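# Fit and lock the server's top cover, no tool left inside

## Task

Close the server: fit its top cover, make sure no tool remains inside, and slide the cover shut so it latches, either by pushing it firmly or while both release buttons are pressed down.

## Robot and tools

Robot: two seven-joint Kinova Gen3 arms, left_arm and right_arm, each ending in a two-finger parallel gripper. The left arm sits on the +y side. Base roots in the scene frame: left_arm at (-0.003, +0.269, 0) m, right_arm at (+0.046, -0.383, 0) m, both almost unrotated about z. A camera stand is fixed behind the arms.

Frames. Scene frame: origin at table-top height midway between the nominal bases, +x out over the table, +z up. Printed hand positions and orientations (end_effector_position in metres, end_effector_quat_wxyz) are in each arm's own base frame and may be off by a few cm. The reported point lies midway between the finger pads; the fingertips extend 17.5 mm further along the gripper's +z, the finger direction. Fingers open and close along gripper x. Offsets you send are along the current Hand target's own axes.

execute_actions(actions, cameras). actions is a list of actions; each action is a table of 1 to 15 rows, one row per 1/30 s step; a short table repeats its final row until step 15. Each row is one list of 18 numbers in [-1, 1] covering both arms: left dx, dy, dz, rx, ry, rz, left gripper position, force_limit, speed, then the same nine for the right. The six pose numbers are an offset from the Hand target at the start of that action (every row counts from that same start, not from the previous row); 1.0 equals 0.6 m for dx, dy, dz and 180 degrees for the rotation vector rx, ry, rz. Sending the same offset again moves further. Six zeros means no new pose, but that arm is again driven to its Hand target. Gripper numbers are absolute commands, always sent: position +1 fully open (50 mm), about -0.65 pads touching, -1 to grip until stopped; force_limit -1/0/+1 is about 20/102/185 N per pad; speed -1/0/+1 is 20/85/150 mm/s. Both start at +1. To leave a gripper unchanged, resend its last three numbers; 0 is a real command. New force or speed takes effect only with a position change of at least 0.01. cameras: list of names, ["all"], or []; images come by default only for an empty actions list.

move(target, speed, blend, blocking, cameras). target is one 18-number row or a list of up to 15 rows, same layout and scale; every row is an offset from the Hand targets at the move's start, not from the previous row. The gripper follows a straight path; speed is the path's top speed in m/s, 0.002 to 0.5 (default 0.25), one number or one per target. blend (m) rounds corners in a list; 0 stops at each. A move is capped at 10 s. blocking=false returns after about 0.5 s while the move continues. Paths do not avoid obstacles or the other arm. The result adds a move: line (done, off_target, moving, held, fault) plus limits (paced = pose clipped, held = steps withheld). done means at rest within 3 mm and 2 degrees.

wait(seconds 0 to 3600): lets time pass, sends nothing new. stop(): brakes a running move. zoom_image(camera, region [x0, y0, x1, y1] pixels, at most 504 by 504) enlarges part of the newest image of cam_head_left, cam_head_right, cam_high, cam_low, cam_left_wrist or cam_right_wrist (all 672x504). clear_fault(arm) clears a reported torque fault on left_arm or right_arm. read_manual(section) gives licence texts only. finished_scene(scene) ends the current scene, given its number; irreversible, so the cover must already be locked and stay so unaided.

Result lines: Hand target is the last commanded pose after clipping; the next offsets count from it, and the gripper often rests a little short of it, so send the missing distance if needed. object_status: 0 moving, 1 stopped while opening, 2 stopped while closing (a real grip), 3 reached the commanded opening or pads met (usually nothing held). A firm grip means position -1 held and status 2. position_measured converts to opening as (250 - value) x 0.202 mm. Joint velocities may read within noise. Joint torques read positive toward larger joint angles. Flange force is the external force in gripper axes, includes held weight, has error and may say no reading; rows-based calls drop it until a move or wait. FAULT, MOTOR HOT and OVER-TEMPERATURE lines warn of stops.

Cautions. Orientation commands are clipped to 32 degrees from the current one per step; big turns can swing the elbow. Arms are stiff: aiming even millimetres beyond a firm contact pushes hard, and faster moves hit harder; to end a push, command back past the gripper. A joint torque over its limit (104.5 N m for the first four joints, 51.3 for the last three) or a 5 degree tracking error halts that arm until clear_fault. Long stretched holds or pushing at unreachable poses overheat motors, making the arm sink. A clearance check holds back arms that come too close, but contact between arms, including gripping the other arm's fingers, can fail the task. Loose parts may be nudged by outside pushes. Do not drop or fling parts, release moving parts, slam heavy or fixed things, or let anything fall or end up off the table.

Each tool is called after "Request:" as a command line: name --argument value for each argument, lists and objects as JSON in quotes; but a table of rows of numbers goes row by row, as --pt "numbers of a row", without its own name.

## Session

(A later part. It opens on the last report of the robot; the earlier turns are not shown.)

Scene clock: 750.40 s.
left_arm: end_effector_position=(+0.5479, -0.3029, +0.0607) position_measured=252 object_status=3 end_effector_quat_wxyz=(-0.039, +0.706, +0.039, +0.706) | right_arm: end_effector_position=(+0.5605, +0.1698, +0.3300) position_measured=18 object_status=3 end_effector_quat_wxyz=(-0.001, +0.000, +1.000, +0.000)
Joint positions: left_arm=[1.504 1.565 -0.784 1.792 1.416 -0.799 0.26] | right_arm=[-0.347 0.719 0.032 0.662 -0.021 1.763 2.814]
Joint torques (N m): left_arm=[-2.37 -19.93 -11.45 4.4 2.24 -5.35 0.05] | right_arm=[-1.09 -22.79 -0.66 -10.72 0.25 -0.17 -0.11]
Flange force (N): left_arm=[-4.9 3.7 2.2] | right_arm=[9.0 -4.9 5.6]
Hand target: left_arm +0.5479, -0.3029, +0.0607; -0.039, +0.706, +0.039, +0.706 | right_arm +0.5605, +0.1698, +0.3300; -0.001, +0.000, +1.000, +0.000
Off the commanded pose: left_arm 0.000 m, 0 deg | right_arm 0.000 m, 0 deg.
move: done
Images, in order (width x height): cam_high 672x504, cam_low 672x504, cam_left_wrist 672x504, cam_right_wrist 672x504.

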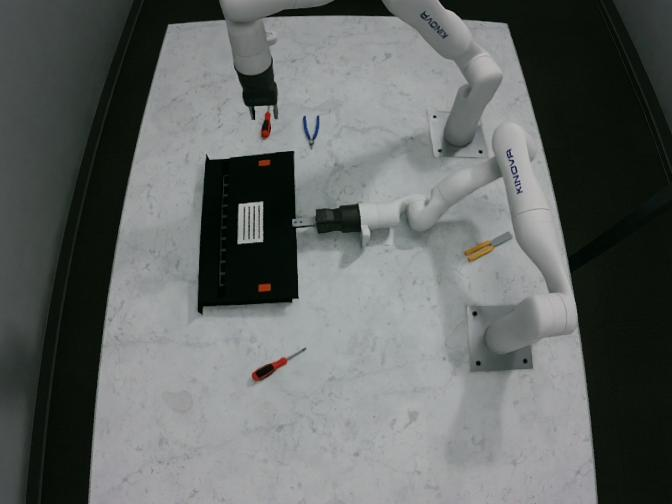

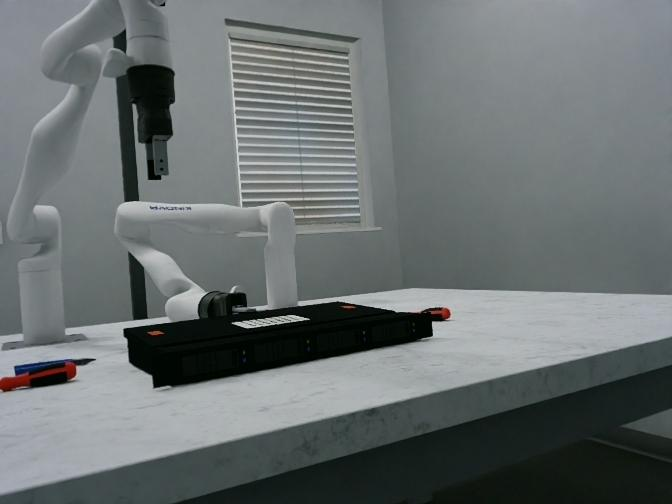

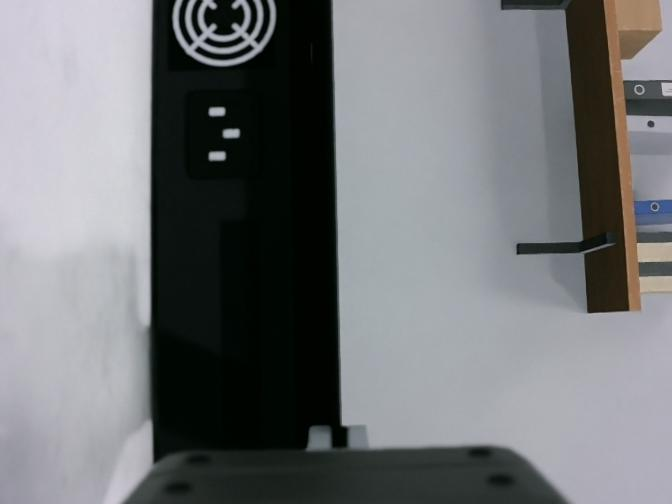

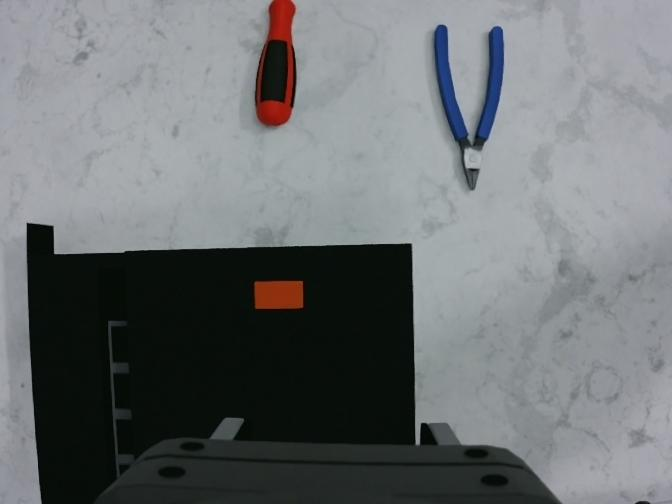

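Request:
move --pt "0.0083 -0.0067 0 0 0 0 -1 0.3 -0.6 0 0 0 0 0 0 0.9 1 0" --pt "0 -0.0067 0 0 0 0 -1 0.3 -0.6 0 0 0 0 0 0 0.9 1 0" --speed 0.03

Request:
move --target '[-0.0083,0,0,0,0,0,-1,0.3,-0.6,0,0,0,0,0,0,0.9,1,0]' --speed 0.02 --cameras '["cam_left_wrist","cam_right_wrist","cam_high","cam_low"]'

Request:
zoom_image --camera "cam_low" --region '[100, 290, 290, 400]'

Request:
zoom_image --camera "cam_high" --region '[190, 130, 370, 330]'

Scene clock: 834.80 s.
left_arm: end_effector_position=(+0.5474, -0.2989, +0.0607) position_measured=252 object_status=3 end_effector_quat_wxyz=(-0.039, +0.706, +0.039, +0.706) | right_arm: end_effector_position=(+0.5605, +0.1698, +0.3300) position_measured=18 object_status=3 end_effector_quat_wxyz=(-0.001, +0.000, +1.000, +0.000)
Joint positions: left_arm=[1.504 1.567 -0.786 1.803 1.404 -0.799 0.278] | right_arm=[-0.347 0.719 0.032 0.662 -0.021 1.763 2.814]
Joint torques (N m): left_arm=[-18.27 -11.97 -11.11 22.54 10.5 -2.49 -0.33] | right_arm=[-1.1 -22.67 -0.71 -10.7 0.23 -0.18 -0.11]
Flange force (N): left_arm=[-3.4 33.6 5.7] | right_arm=[9.2 -5.0 5.6]
Hand target: left_arm +0.5474, -0.2989, +0.0607; -0.039, +0.706, +0.039, +0.706 | right_arm +0.5605, +0.1698, +0.3300; -0.001, +0.000, +1.000, +0.000
Off the commanded pose: left_arm 0.000 m, 0 deg | right_arm 0.000 m, 0 deg.
move: done

Scene clock: 835.33 s.
left_arm: end_effector_position=(+0.5474, -0.2989, +0.0557) position_measured=252 object_status=3 end_effector_quat_wxyz=(-0.039, +0.706, +0.040, +0.706) | right_arm: end_effector_position=(+0.5605, +0.1698, +0.3300) position_measured=18 object_status=3 end_effector_quat_wxyz=(-0.001, +0.000, +1.000, +0.000)
Joint positions: left_arm=[1.502 1.578 -0.781 1.794 1.412 -0.802 0.277] | right_arm=[-0.347 0.719 0.032 0.662 -0.021 1.763 2.814]
Joint torques (N m): left_arm=[-22.64 -9.07 -9.77 18.11 7.57 0.97 -0.87] | right_arm=[-1.09 -22.77 -0.67 -10.69 0.2 -0.14 -0.14]
Flange force (N): left_arm=[6.2 28.4 -16.4] | right_arm=[8.9 -4.9 5.6]
Hand target: left_arm +0.5474, -0.2989, +0.0557; -0.039, +0.706, +0.040, +0.706 | right_arm +0.5605, +0.1698, +0.3300; -0.001, +0.000, +1.000, +0.000
Off the commanded pose: left_arm 0.000 m, 0 deg | right_arm 0.000 m, 0 deg.
move: done
Images, in order (width x height): cam_high 672x504, cam_low 672x504, cam_left_wrist 672x504, cam_right_wrist 672x504.

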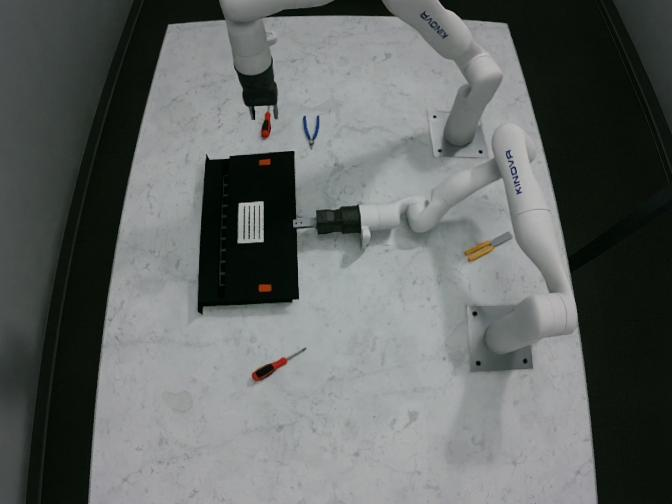

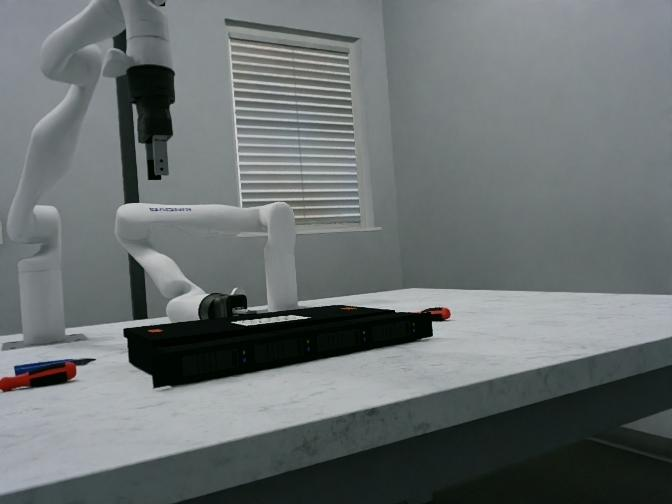

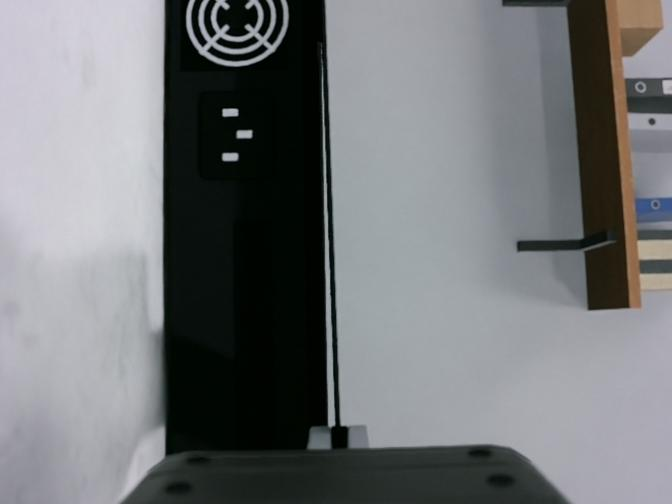

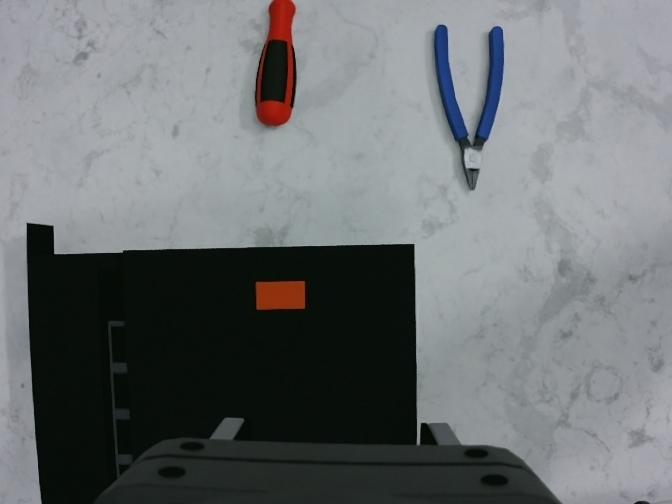

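Scaled by 2.653.

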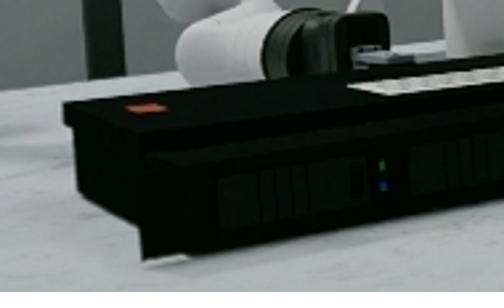

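Scaled by 2.520.

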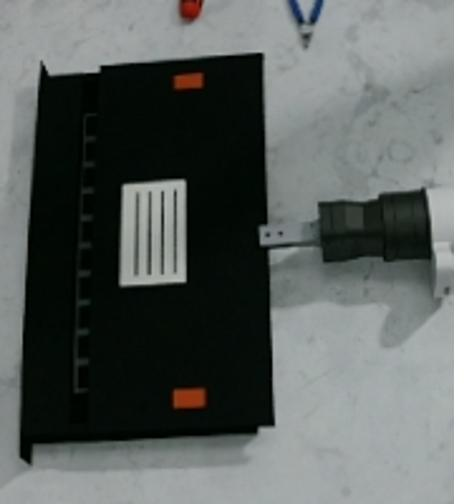

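Request:
move --pt "0.01 0.0075 0 0 0 0.0083 -1 0.3 -0.6 0 0 0 0 0 0 0.9 1 0" --speed 0.03

Request:
move --target '[-0.0083,0,0,0,0,0,-1,0.3,-0.6,0,0,0,0,0,0,0.9,1,0]' --speed 0.02 --cameras '["cam_left_wrist","cam_right_wrist"]'

Scene clock: 860.67 s.
left_arm: end_effector_position=(+0.5479, -0.3033, +0.0617) position_measured=252 object_status=3 end_effector_quat_wxyz=(-0.049, +0.706, +0.030, +0.706) | right_arm: end_effector_position=(+0.5605, +0.1698, +0.3300) position_measured=18 object_status=3 end_effector_quat_wxyz=(-0.001, +0.000, +1.000, +0.000)
Joint positions: left_arm=[1.505 1.563 -0.786 1.792 1.416 -0.797 0.232] | right_arm=[-0.347 0.719 0.032 0.662 -0.021 1.763 2.814]
Joint torques (N m): left_arm=[-1.57 -19.47 -11.41 3.5 1.15 -5.46 -0.8] | right_arm=[-1.05 -22.73 -0.73 -10.7 0.26 -0.14 -0.09]
Flange force (N): left_arm=[-4.1 0.7 1.1] | right_arm=[9.2 -4.8 5.7]
Hand target: left_arm +0.5479, -0.3034, +0.0617; -0.049, +0.706, +0.030, +0.706 | right_arm +0.5605, +0.1698, +0.3300; -0.001, +0.000, +1.000, +0.000
Off the commanded pose: left_arm 0.000 m, 0 deg | right_arm 0.000 m, 0 deg.
move: done

Scene clock: 861.20 s.
left_arm: end_effector_position=(+0.5479, -0.3032, +0.0567) position_measured=252 object_status=3 end_effector_quat_wxyz=(-0.049, +0.706, +0.030, +0.706) | right_arm: end_effector_position=(+0.5605, +0.1698, +0.3300) position_measured=18 object_status=3 end_effector_quat_wxyz=(-0.001, +0.000, +1.000, +0.000)
Joint positions: left_arm=[1.503 1.574 -0.781 1.784 1.423 -0.8 0.232] | right_arm=[-0.347 0.719 0.032 0.662 -0.021 1.763 2.814]
Joint torques (N m): left_arm=[-1.32 -18.69 -10.44 4.07 0.96 -4.83 -1.12] | right_arm=[-1.08 -22.78 -0.71 -10.77 0.23 -0.13 -0.1]
Flange force (N): left_arm=[-3.1 1.3 2.3] | right_arm=[9.5 -5.0 6.0]
Hand target: left_arm +0.5479, -0.3032, +0.0567; -0.049, +0.706, +0.030, +0.706 | right_arm +0.5605, +0.1698, +0.3300; -0.001, +0.000, +1.000, +0.000
Off the commanded pose: left_arm 0.000 m, 0 deg | right_arm 0.000 m, 0 deg.
move: done

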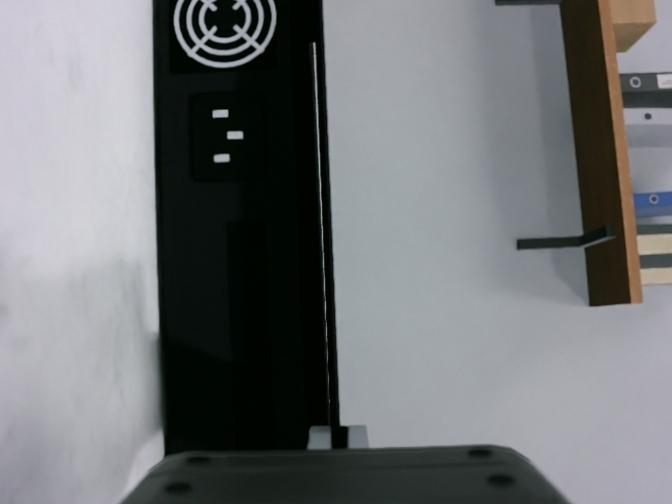

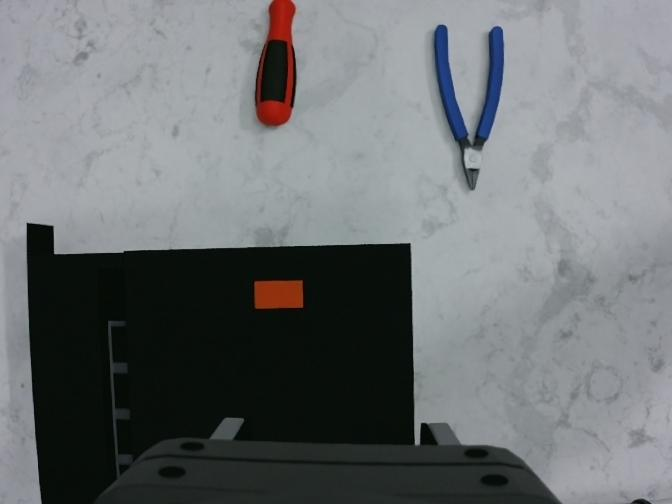

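Request:
move --target '[-0.005,0,0,0,0,0,-1,0.3,-0.6,0,0,0,0,0,0,0.9,1,0]' --speed 0.01 --cameras '["cam_left_wrist","cam_low"]'

Request:
zoom_image --camera "cam_left_wrist" --region '[240, 0, 400, 220]'

Request:
zoom_image --camera "cam_left_wrist" --region '[240, 220, 400, 450]'

Request:
zoom_image --camera "cam_low" --region '[100, 290, 290, 400]'

Request:
zoom_image --camera "cam_low" --region '[290, 270, 480, 380]'

Scene clock: 881.83 s.
left_arm: end_effector_position=(+0.5479, -0.3031, +0.0538) position_measured=252 object_status=3 end_effector_quat_wxyz=(-0.049, +0.706, +0.030, +0.706) | right_arm: end_effector_position=(+0.5605, +0.1698, +0.3300) position_measured=18 object_status=3 end_effector_quat_wxyz=(-0.001, +0.000, +1.000, +0.000)
Joint positions: left_arm=[1.502 1.58 -0.779 1.779 1.427 -0.802 0.231] | right_arm=[-0.347 0.719 0.032 0.662 -0.021 1.763 2.814]
Joint torques (N m): left_arm=[-1.26 -18.47 -10.08 4.02 0.66 -4.43 -1.25] | right_arm=[-1.09 -22.76 -0.67 -10.74 0.23 -0.17 -0.14]
Flange force (N): left_arm=[-2.9 1.2 1.9] | right_arm=[9.2 -5.0 5.7]
Hand target: left_arm +0.5479, -0.3031, +0.0537; -0.049, +0.706, +0.030, +0.706 | right_arm +0.5605, +0.1698, +0.3300; -0.001, +0.000, +1.000, +0.000
Off the commanded pose: left_arm 0.000 m, 0 deg | right_arm 0.000 m, 0 deg.
move: done
Images, in order (width x height): cam_low 672x504, cam_left_wrist 672x504.

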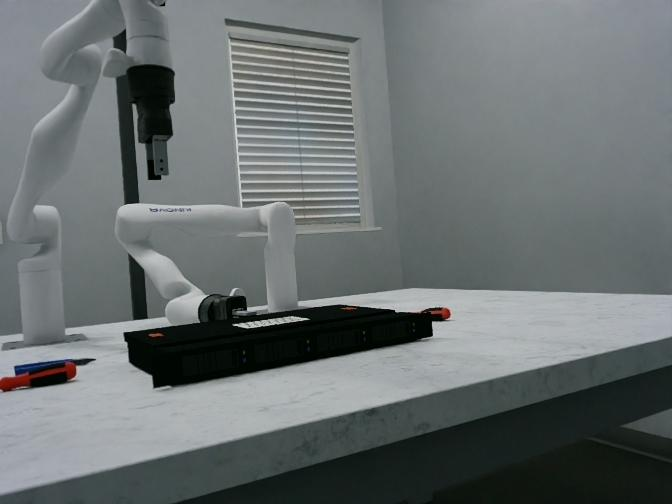

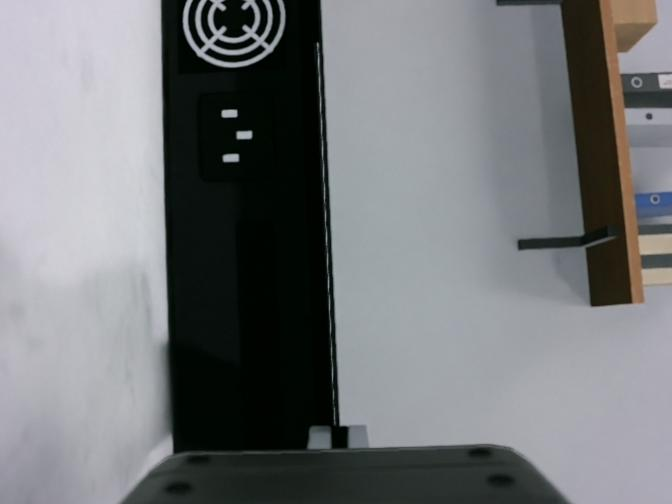

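Scaled by 2.291.

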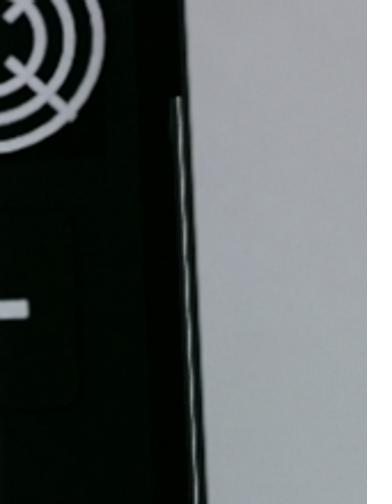

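Scaled by 2.191.

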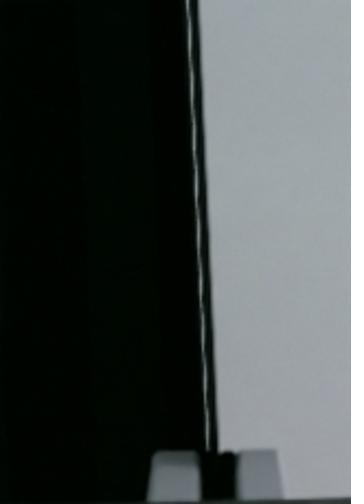

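Scaled by 2.653.

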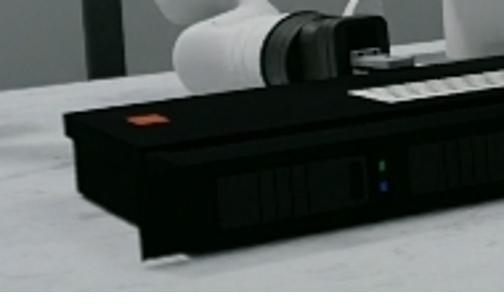

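Scaled by 2.653.

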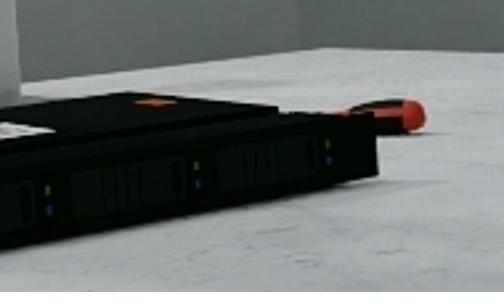

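Request:
move --target '[-0.005,0,0,0,0,0,-1,0.3,-0.6,0,0,0,0,0,0,0.9,1,0]' --speed 0.01

Request:
move --target '[-0.004,0,0,0,0,0,-1,0.3,-0.6,0,0,0,0,0,0,0.9,1,0]' --speed 0.01 --cameras '["cam_left_wrist","cam_low","cam_right_wrist"]'

Request:
zoom_image --camera "cam_left_wrist" --region '[240, 0, 400, 220]'

Request:
zoom_image --camera "cam_low" --region '[100, 290, 290, 400]'

Scene clock: 892.30 s.
left_arm: end_effector_position=(+0.5479, -0.3031, +0.0508) position_measured=252 object_status=3 end_effector_quat_wxyz=(-0.049, +0.706, +0.030, +0.706) | right_arm: end_effector_position=(+0.5605, +0.1698, +0.3300) position_measured=18 object_status=3 end_effector_quat_wxyz=(-0.001, +0.000, +1.000, +0.000)
Joint positions: left_arm=[1.501 1.586 -0.776 1.773 1.432 -0.804 0.231] | right_arm=[-0.347 0.719 0.032 0.662 -0.021 1.763 2.814]
Joint torques (N m): left_arm=[-1.67 -17.49 -8.89 3.56 0.53 -3.6 -1.31] | right_arm=[-1.11 -22.77 -0.61 -10.71 0.22 -0.16 -0.15]
Flange force (N): left_arm=[0.5 0.0 0.4] | right_arm=[9.0 -5.0 5.6]
Hand target: left_arm +0.5479, -0.3031, +0.0507; -0.049, +0.706, +0.030, +0.706 | right_arm +0.5605, +0.1698, +0.3300; -0.001, +0.000, +1.000, +0.000
Off the commanded pose: left_arm 0.000 m, 0 deg | right_arm 0.000 m, 0 deg.
move: done

Scene clock: 892.80 s.
left_arm: end_effector_position=(+0.5479, -0.3030, +0.0484) position_measured=252 object_status=3 end_effector_quat_wxyz=(-0.049, +0.706, +0.030, +0.706) | right_arm: end_effector_position=(+0.5605, +0.1698, +0.3300) position_measured=18 object_status=3 end_effector_quat_wxyz=(-0.001, +0.000, +1.000, +0.000)
Joint positions: left_arm=[1.5 1.591 -0.774 1.769 1.435 -0.806 0.231] | right_arm=[-0.347 0.719 0.032 0.662 -0.021 1.763 2.814]
Joint torques (N m): left_arm=[-2.89 -10.14 1.9 0.64 -1.7 4.3 -1.24] | right_arm=[-1.07 -22.73 -0.67 -10.69 0.23 -0.11 -0.1]
Flange force (N): left_arm=[22.5 -1.8 -7.3] | right_arm=[9.2 -4.9 5.8]
Hand target: left_arm +0.5479, -0.3030, +0.0483; -0.049, +0.706, +0.030, +0.706 | right_arm +0.5605, +0.1698, +0.3300; -0.001, +0.000, +1.000, +0.000
Off the commanded pose: left_arm 0.000 m, 0 deg | right_arm 0.000 m, 0 deg.
move: done
Images, in order (width x height): cam_low 672x504, cam_left_wrist 672x504, cam_right_wrist 672x504.

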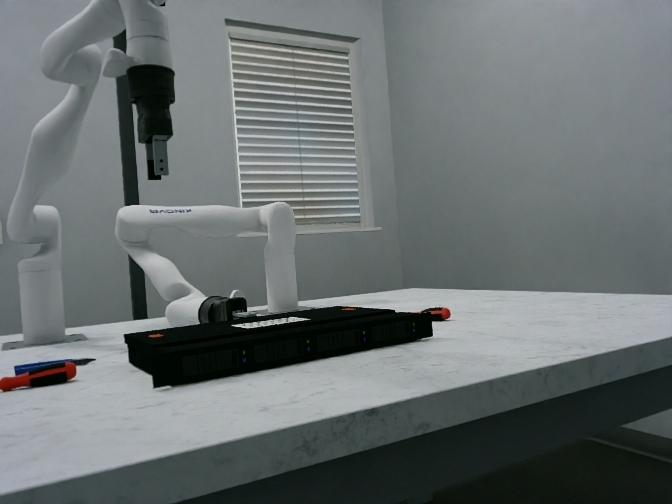

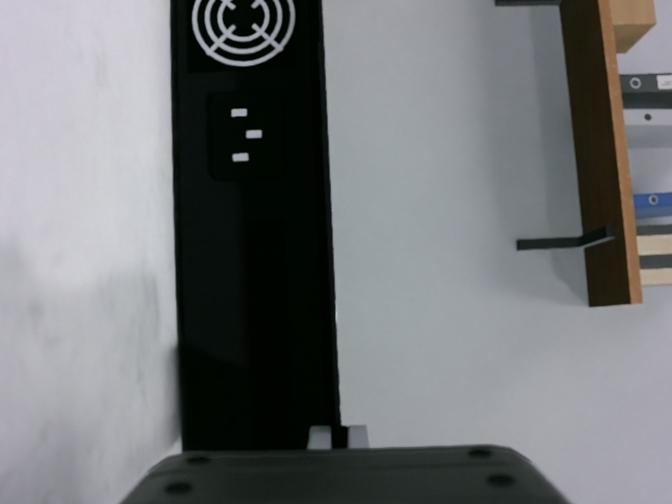

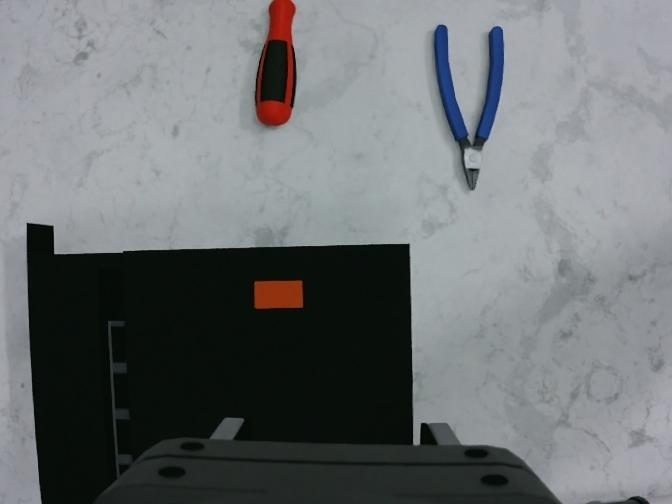

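Scaled by 2.291.

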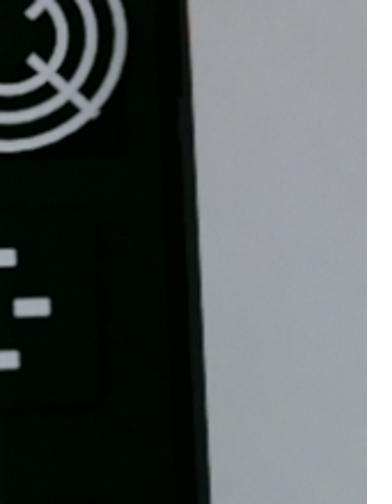

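Scaled by 2.653.

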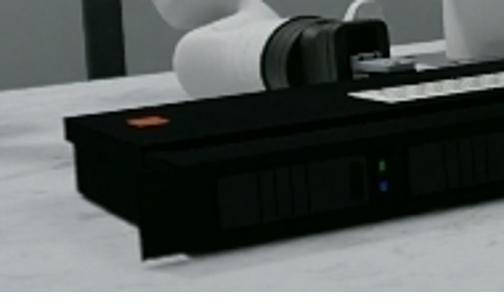

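Request:
move --target '[0.0012,0,0.0042,0,0,0,-1,0.3,-0.6,0,0,0,0,0,0,0.9,1,0]' --speed 0.01

Request:
move --target '[0,0,0.0042,0,0,0,-1,0.3,-0.6,0,0,0,0,0,0,0.9,1,0]' --speed 0.01 --cameras '["cam_right_wrist","cam_low"]'

Request:
zoom_image --camera "cam_low" --region '[110, 300, 210, 400]'

Request:
zoom_image --camera "cam_low" --region '[350, 280, 450, 380]'

Scene clock: 907.83 s.
left_arm: end_effector_position=(+0.5504, -0.3028, +0.0490) position_measured=252 object_status=3 end_effector_quat_wxyz=(-0.049, +0.706, +0.030, +0.706) | right_arm: end_effector_position=(+0.5605, +0.1698, +0.3300) position_measured=18 object_status=3 end_effector_quat_wxyz=(-0.001, +0.000, +1.000, +0.000)
Joint positions: left_arm=[1.495 1.59 -0.777 1.767 1.43 -0.803 0.232] | right_arm=[-0.347 0.719 0.032 0.662 -0.021 1.763 2.814]
Joint torques (N m): left_arm=[-3.59 -10.91 -0.01 2.25 -0.72 3.01 -1.27] | right_arm=[-1.03 -22.8 -0.72 -10.66 0.22 -0.14 -0.14]
Flange force (N): left_arm=[18.9 0.2 -5.5] | right_arm=[8.6 -4.7 5.4]
Hand target: left_arm +0.5504, -0.3028, +0.0490; -0.049, +0.706, +0.030, +0.706 | right_arm +0.5605, +0.1698, +0.3300; -0.001, +0.000, +1.000, +0.000
Off the commanded pose: left_arm 0.000 m, 0 deg | right_arm 0.000 m, 0 deg.
move: done

Scene clock: 908.33 s.
left_arm: end_effector_position=(+0.5529, -0.3025, +0.0486) position_measured=252 object_status=3 end_effector_quat_wxyz=(-0.049, +0.707, +0.030, +0.705) | right_arm: end_effector_position=(+0.5605, +0.1698, +0.3300) position_measured=18 object_status=3 end_effector_quat_wxyz=(-0.001, +0.000, +1.000, +0.000)
Joint positions: left_arm=[1.49 1.592 -0.779 1.763 1.426 -0.801 0.233] | right_arm=[-0.347 0.719 0.032 0.662 -0.021 1.763 2.814]
Joint torques (N m): left_arm=[-0.78 -17.62 -8.05 6.8 1.91 -4.08 -1.16] | right_arm=[-1.06 -22.71 -0.73 -10.68 0.28 -0.16 -0.17]
Flange force (N): left_arm=[-2.5 5.7 10.3] | right_arm=[9.0 -4.9 5.5]
Hand target: left_arm +0.5529, -0.3025, +0.0490; -0.049, +0.706, +0.030, +0.706 | right_arm +0.5605, +0.1698, +0.3300; -0.001, +0.000, +1.000, +0.000
Off the commanded pose: left_arm 0.000 m, 0 deg | right_arm 0.000 m, 0 deg.
move: done
Images, in order (width x height): cam_low 672x504, cam_right_wrist 672x504.

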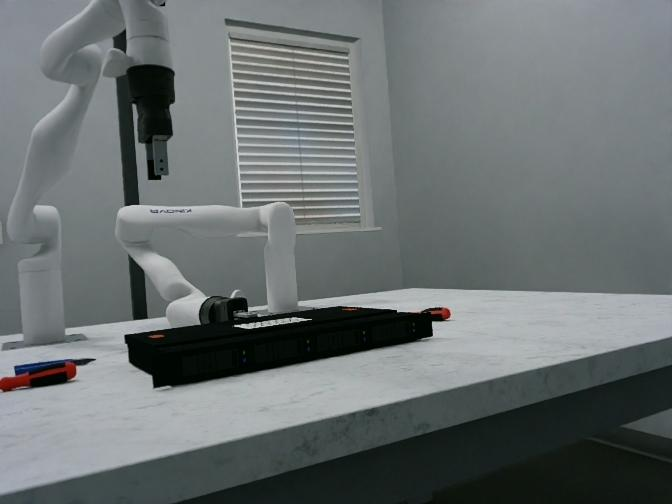

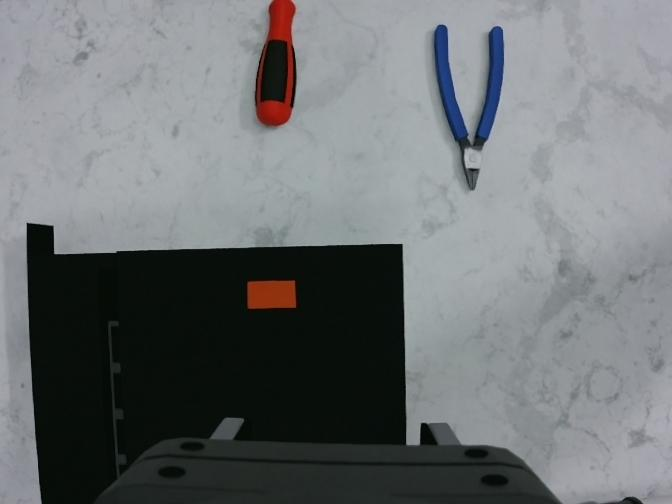

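Scaled by 5.040.

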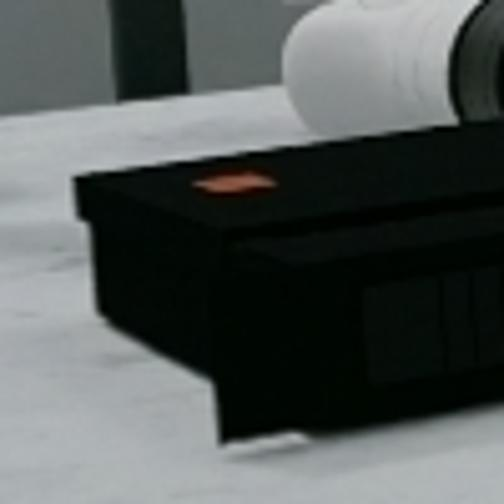

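Scaled by 5.040.

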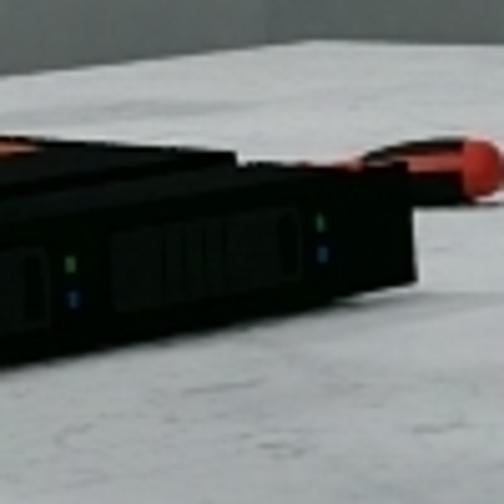

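Request:
move --target '[-0.0045,0,0,0,0,0,-1,0.3,-0.6,0,0,0,0,0,0,0.9,1,0]' --speed 0.01

Request:
zoom_image --camera "cam_right_wrist" --region '[20, 220, 220, 420]'

Scene clock: 916.80 s.
left_arm: end_effector_position=(+0.5529, -0.3025, +0.0465) position_measured=252 object_status=3 end_effector_quat_wxyz=(-0.048, +0.706, +0.030, +0.706) | right_arm: end_effector_position=(+0.5605, +0.1698, +0.3300) position_measured=18 object_status=3 end_effector_quat_wxyz=(-0.001, +0.000, +1.000, +0.000)
Joint positions: left_arm=[1.49 1.597 -0.777 1.759 1.43 -0.803 0.233] | right_arm=[-0.347 0.719 0.032 0.662 -0.021 1.763 2.814]
Joint torques (N m): left_arm=[-3.23 -12.56 -2.39 2.83 -0.11 1.27 -1.29] | right_arm=[-1.08 -22.71 -0.7 -10.69 0.25 -0.11 -0.14]
Flange force (N): left_arm=[14.3 0.1 -3.5] | right_arm=[9.3 -5.0 5.8]
Hand target: left_arm +0.5529, -0.3024, +0.0463; -0.049, +0.706, +0.030, +0.706 | right_arm +0.5605, +0.1698, +0.3300; -0.001, +0.000, +1.000, +0.000
Off the commanded pose: left_arm 0.000 m, 0 deg | right_arm 0.000 m, 0 deg.
move: done

Scaled by 2.520.
This view is cut from an older image: the scene may have changed since it was taken.

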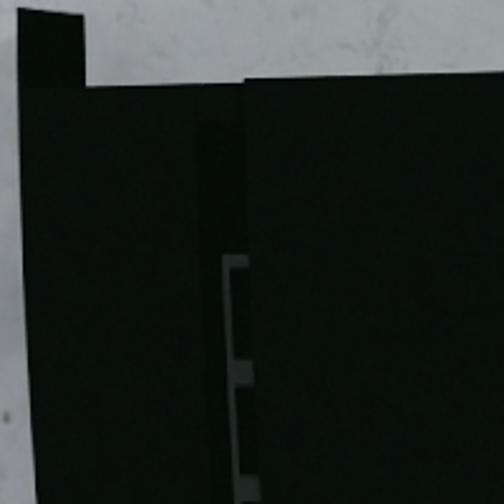

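Request:
move --pt "0.0015 0 0 0 0 0 -0.4 0.3 -1 0 0 0 0 0 0 0.9 1 0" --pt "0.0015 0 -0.055 0 0 0 -1 -0.5 -0.5 0 0 0 0 0 0 0.9 1 0" --pt "0.0115 0 -0.055 0 0 0 -1 -0.5 -0.5 0 0 0 0 0 0 0.9 1 0" --speed 0.05 --cameras '["cam_left_wrist","cam_right_wrist","cam_low"]'

Request:
zoom_image --camera "cam_low" --region '[110, 280, 450, 400]'

Scene clock: 933.80 s.
left_arm: end_effector_position=(+0.5201, -0.3062, +0.0532) position_measured=252 object_status=3 end_effector_quat_wxyz=(-0.049, +0.706, +0.030, +0.706) | right_arm: end_effector_position=(+0.5605, +0.1698, +0.3300) position_measured=18 object_status=3 end_effector_quat_wxyz=(-0.001, +0.000, +1.000, +0.000)
Joint positions: left_arm=[1.557 1.569 -0.748 1.814 1.477 -0.823 0.214] | right_arm=[-0.347 0.719 0.032 0.662 -0.021 1.763 2.814]
Joint torques (N m): left_arm=[-0.47 -17.84 -7.83 2.91 0.51 -3.47 -0.3] | right_arm=[-0.97 -22.76 -0.74 -10.62 0.23 -0.17 -0.13]
Flange force (N): left_arm=[0.5 1.2 2.0] | right_arm=[8.4 -4.5 5.2]
Hand target: left_arm +0.5201, -0.3062, +0.0532; -0.049, +0.706, +0.030, +0.706 | right_arm +0.5605, +0.1698, +0.3300; -0.001, +0.000, +1.000, +0.000
Off the commanded pose: left_arm 0.000 m, 0 deg | right_arm 0.000 m, 0 deg.
move: done
Images, in order (width x height): cam_low 672x504, cam_left_wrist 672x504, cam_right_wrist 672x504.

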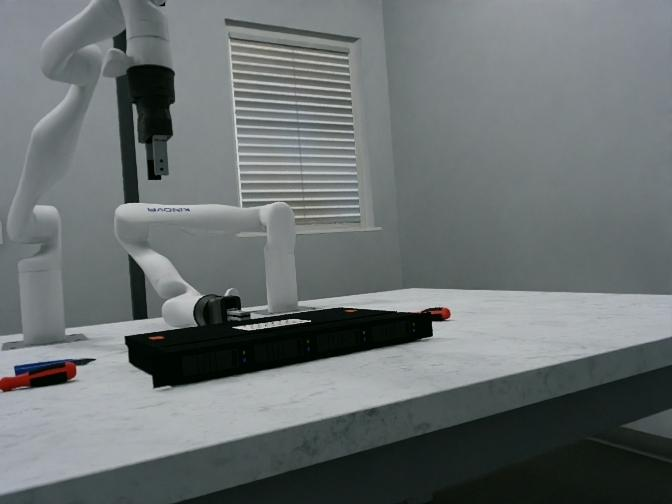

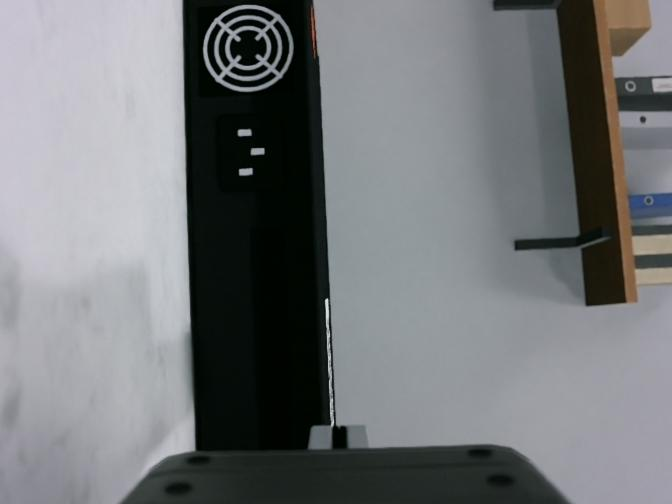

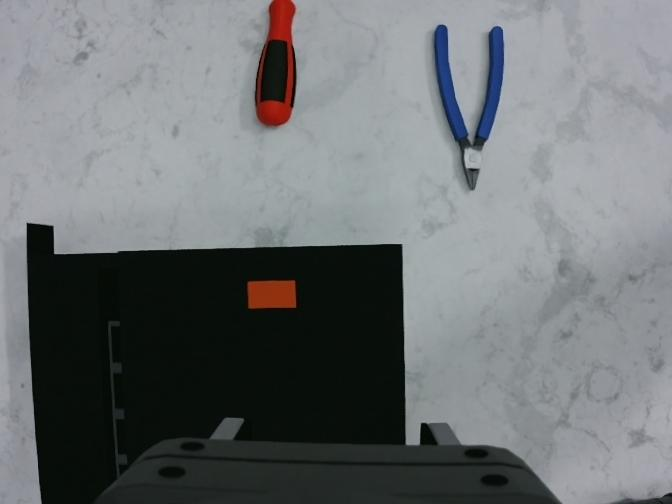

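Scaled by 1.482.

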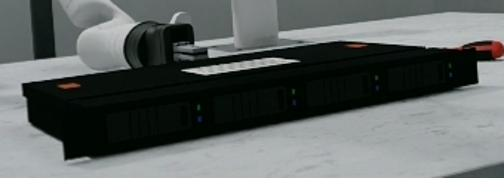

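Request:
move --target '[-0.002,0,0.045,0,0,0,-1,-0.5,-0.5,0,0,0,0,0,0,0.9,1,0]' --speed 0.03

Request:
move --target '[0,0,0.0117,0,0,0,-1,-0.5,-0.5,0,0,0,0,0,0,0.9,1,0]' --speed 0.02 --cameras '["cam_left_wrist","cam_right_wrist","cam_low"]'

Scene clock: 944.73 s.
left_arm: end_effector_position=(+0.5469, -0.3032, +0.0520) position_measured=252 object_status=3 end_effector_quat_wxyz=(-0.049, +0.706, +0.030, +0.706) | right_arm: end_effector_position=(+0.5605, +0.1698, +0.3300) position_measured=18 object_status=3 end_effector_quat_wxyz=(-0.001, +0.000, +1.000, +0.000)
Joint positions: left_arm=[1.503 1.583 -0.776 1.777 1.431 -0.804 0.231] | right_arm=[-0.347 0.719 0.032 0.662 -0.021 1.763 2.814]
Joint torques (N m): left_arm=[-1.19 -18.07 -8.22 2.69 0.57 -3.16 -0.27] | right_arm=[-1.06 -22.74 -0.65 -10.73 0.28 -0.18 -0.1]
Flange force (N): left_arm=[0.8 1.5 0.3] | right_arm=[9.2 -4.9 5.6]
Hand target: left_arm +0.5469, -0.3032, +0.0520; -0.049, +0.706, +0.030, +0.706 | right_arm +0.5605, +0.1698, +0.3300; -0.001, +0.000, +1.000, +0.000
Off the commanded pose: left_arm 0.000 m, 0 deg | right_arm 0.000 m, 0 deg.
move: done

Scene clock: 945.37 s.
left_arm: end_effector_position=(+0.5539, -0.3025, +0.0520) position_measured=252 object_status=3 end_effector_quat_wxyz=(-0.049, +0.706, +0.030, +0.706) | right_arm: end_effector_position=(+0.5605, +0.1698, +0.3300) position_measured=18 object_status=3 end_effector_quat_wxyz=(-0.001, +0.000, +1.000, +0.000)
Joint positions: left_arm=[1.49 1.586 -0.783 1.767 1.42 -0.799 0.234] | right_arm=[-0.347 0.719 0.032 0.662 -0.021 1.763 2.814]
Joint torques (N m): left_arm=[-6.74 -17.05 -9.87 1.41 0.39 -2.07 -0.34] | right_arm=[-1.07 -22.73 -0.73 -10.64 0.2 -0.11 -0.15]
Flange force (N): left_arm=[4.8 -0.4 -15.6] | right_arm=[8.8 -4.8 5.5]
Hand target: left_arm +0.5539, -0.3024, +0.0521; -0.049, +0.706, +0.030, +0.706 | right_arm +0.5605, +0.1698, +0.3300; -0.001, +0.000, +1.000, +0.000
Off the commanded pose: left_arm 0.000 m, 0 deg | right_arm 0.000 m, 0 deg.
move: done
Images, in order (width x height): cam_low 672x504, cam_left_wrist 672x504, cam_right_wrist 672x504.

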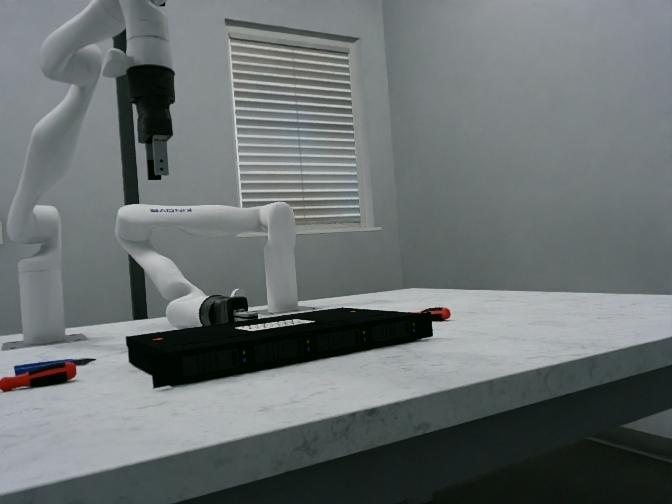

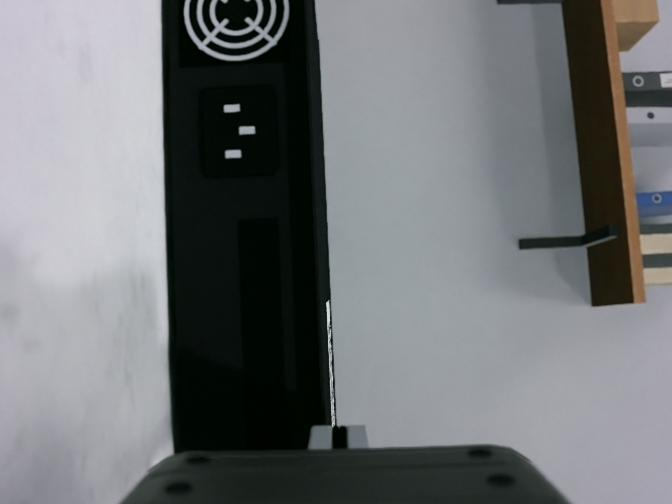

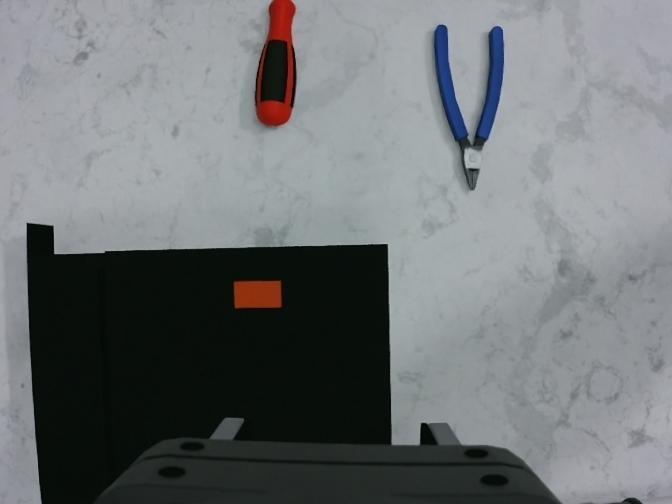

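Request:
move --target '[0,0,0.0075,0,0,0,-1,-0.5,-0.5,0,0,0,0,0,0,0.9,1,0]' --speed 0.015

Request:
move --target '[0,0,0.004,0,0,0,-1,-0.5,-0.5,0,0,0,0,0,0,0.9,1,0]' --speed 0.015 --cameras '["cam_right_wrist","cam_low"]'

Request:
zoom_image --camera "cam_right_wrist" --region '[20, 210, 420, 460]'

Scene clock: 961.63 s.
left_arm: end_effector_position=(+0.5584, -0.3019, +0.0520) position_measured=252 object_status=3 end_effector_quat_wxyz=(-0.049, +0.706, +0.030, +0.706) | right_arm: end_effector_position=(+0.5605, +0.1698, +0.3300) position_measured=18 object_status=3 end_effector_quat_wxyz=(-0.001, +0.000, +1.000, +0.000)
Joint positions: left_arm=[1.481 1.587 -0.787 1.76 1.413 -0.796 0.236] | right_arm=[-0.347 0.719 0.032 0.662 -0.021 1.763 2.814]
Joint torques (N m): left_arm=[-0.7 -18.78 -8.44 1.51 0.32 -3.35 -0.28] | right_arm=[-1.07 -22.79 -0.68 -10.67 0.23 -0.15 -0.14]
Flange force (N): left_arm=[1.0 -1.0 -0.5] | right_arm=[8.7 -4.8 5.4]
Hand target: left_arm +0.5584, -0.3019, +0.0520; -0.049, +0.706, +0.030, +0.706 | right_arm +0.5605, +0.1698, +0.3300; -0.001, +0.000, +1.000, +0.000
Off the commanded pose: left_arm 0.000 m, 0 deg | right_arm 0.000 m, 0 deg.
move: done

Scene clock: 962.13 s.
left_arm: end_effector_position=(+0.5608, -0.3018, +0.0520) position_measured=252 object_status=3 end_effector_quat_wxyz=(-0.048, +0.706, +0.030, +0.706) | right_arm: end_effector_position=(+0.5605, +0.1698, +0.3300) position_measured=18 object_status=3 end_effector_quat_wxyz=(-0.001, +0.000, +1.000, +0.000)
Joint positions: left_arm=[1.476 1.588 -0.79 1.757 1.409 -0.794 0.237] | right_arm=[-0.347 0.719 0.032 0.662 -0.021 1.763 2.814]
Joint torques (N m): left_arm=[-15.44 -16.88 -15.04 -6.79 -2.96 -0.32 -0.45] | right_arm=[-1.08 -22.7 -0.7 -10.72 0.23 -0.15 -0.1]
Flange force (N): left_arm=[12.0 -11.7 -56.7] | right_arm=[9.3 -4.9 5.7]
Hand target: left_arm +0.5608, -0.3017, +0.0520; -0.049, +0.706, +0.030, +0.706 | right_arm +0.5605, +0.1698, +0.3300; -0.001, +0.000, +1.000, +0.000
Off the commanded pose: left_arm 0.000 m, 0 deg | right_arm 0.000 m, 0 deg.
move: done
Images, in order (width x height): cam_low 672x504, cam_right_wrist 672x504.

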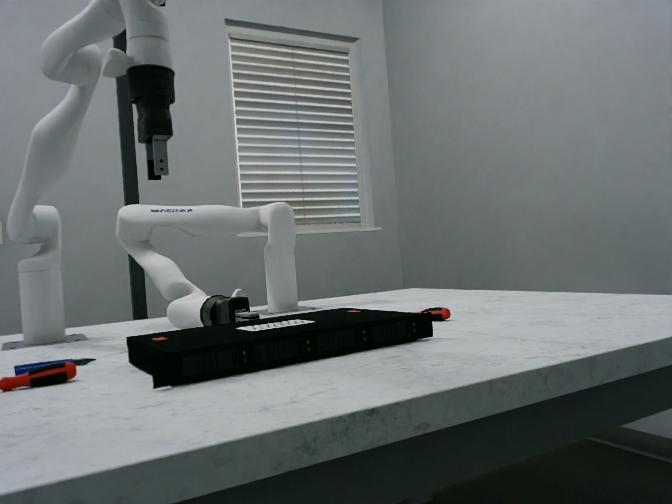

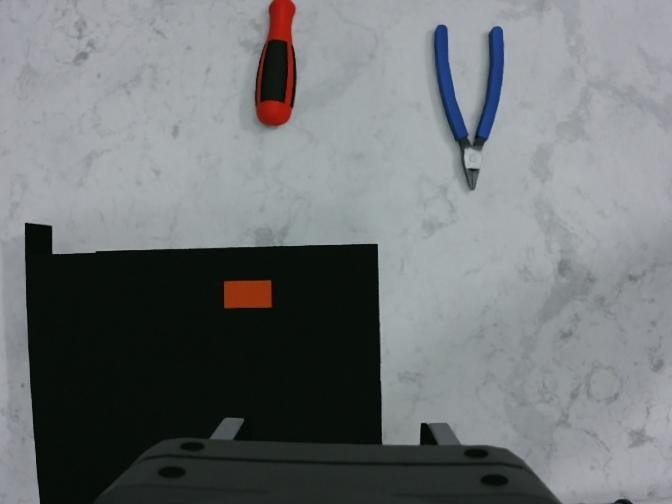

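Scaled by 1.260.

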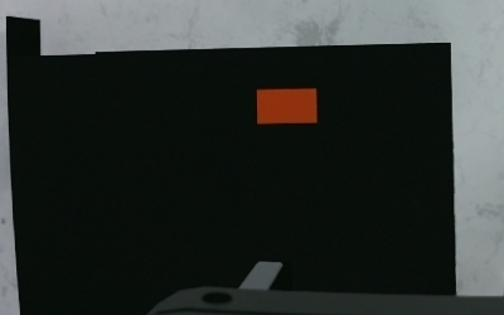

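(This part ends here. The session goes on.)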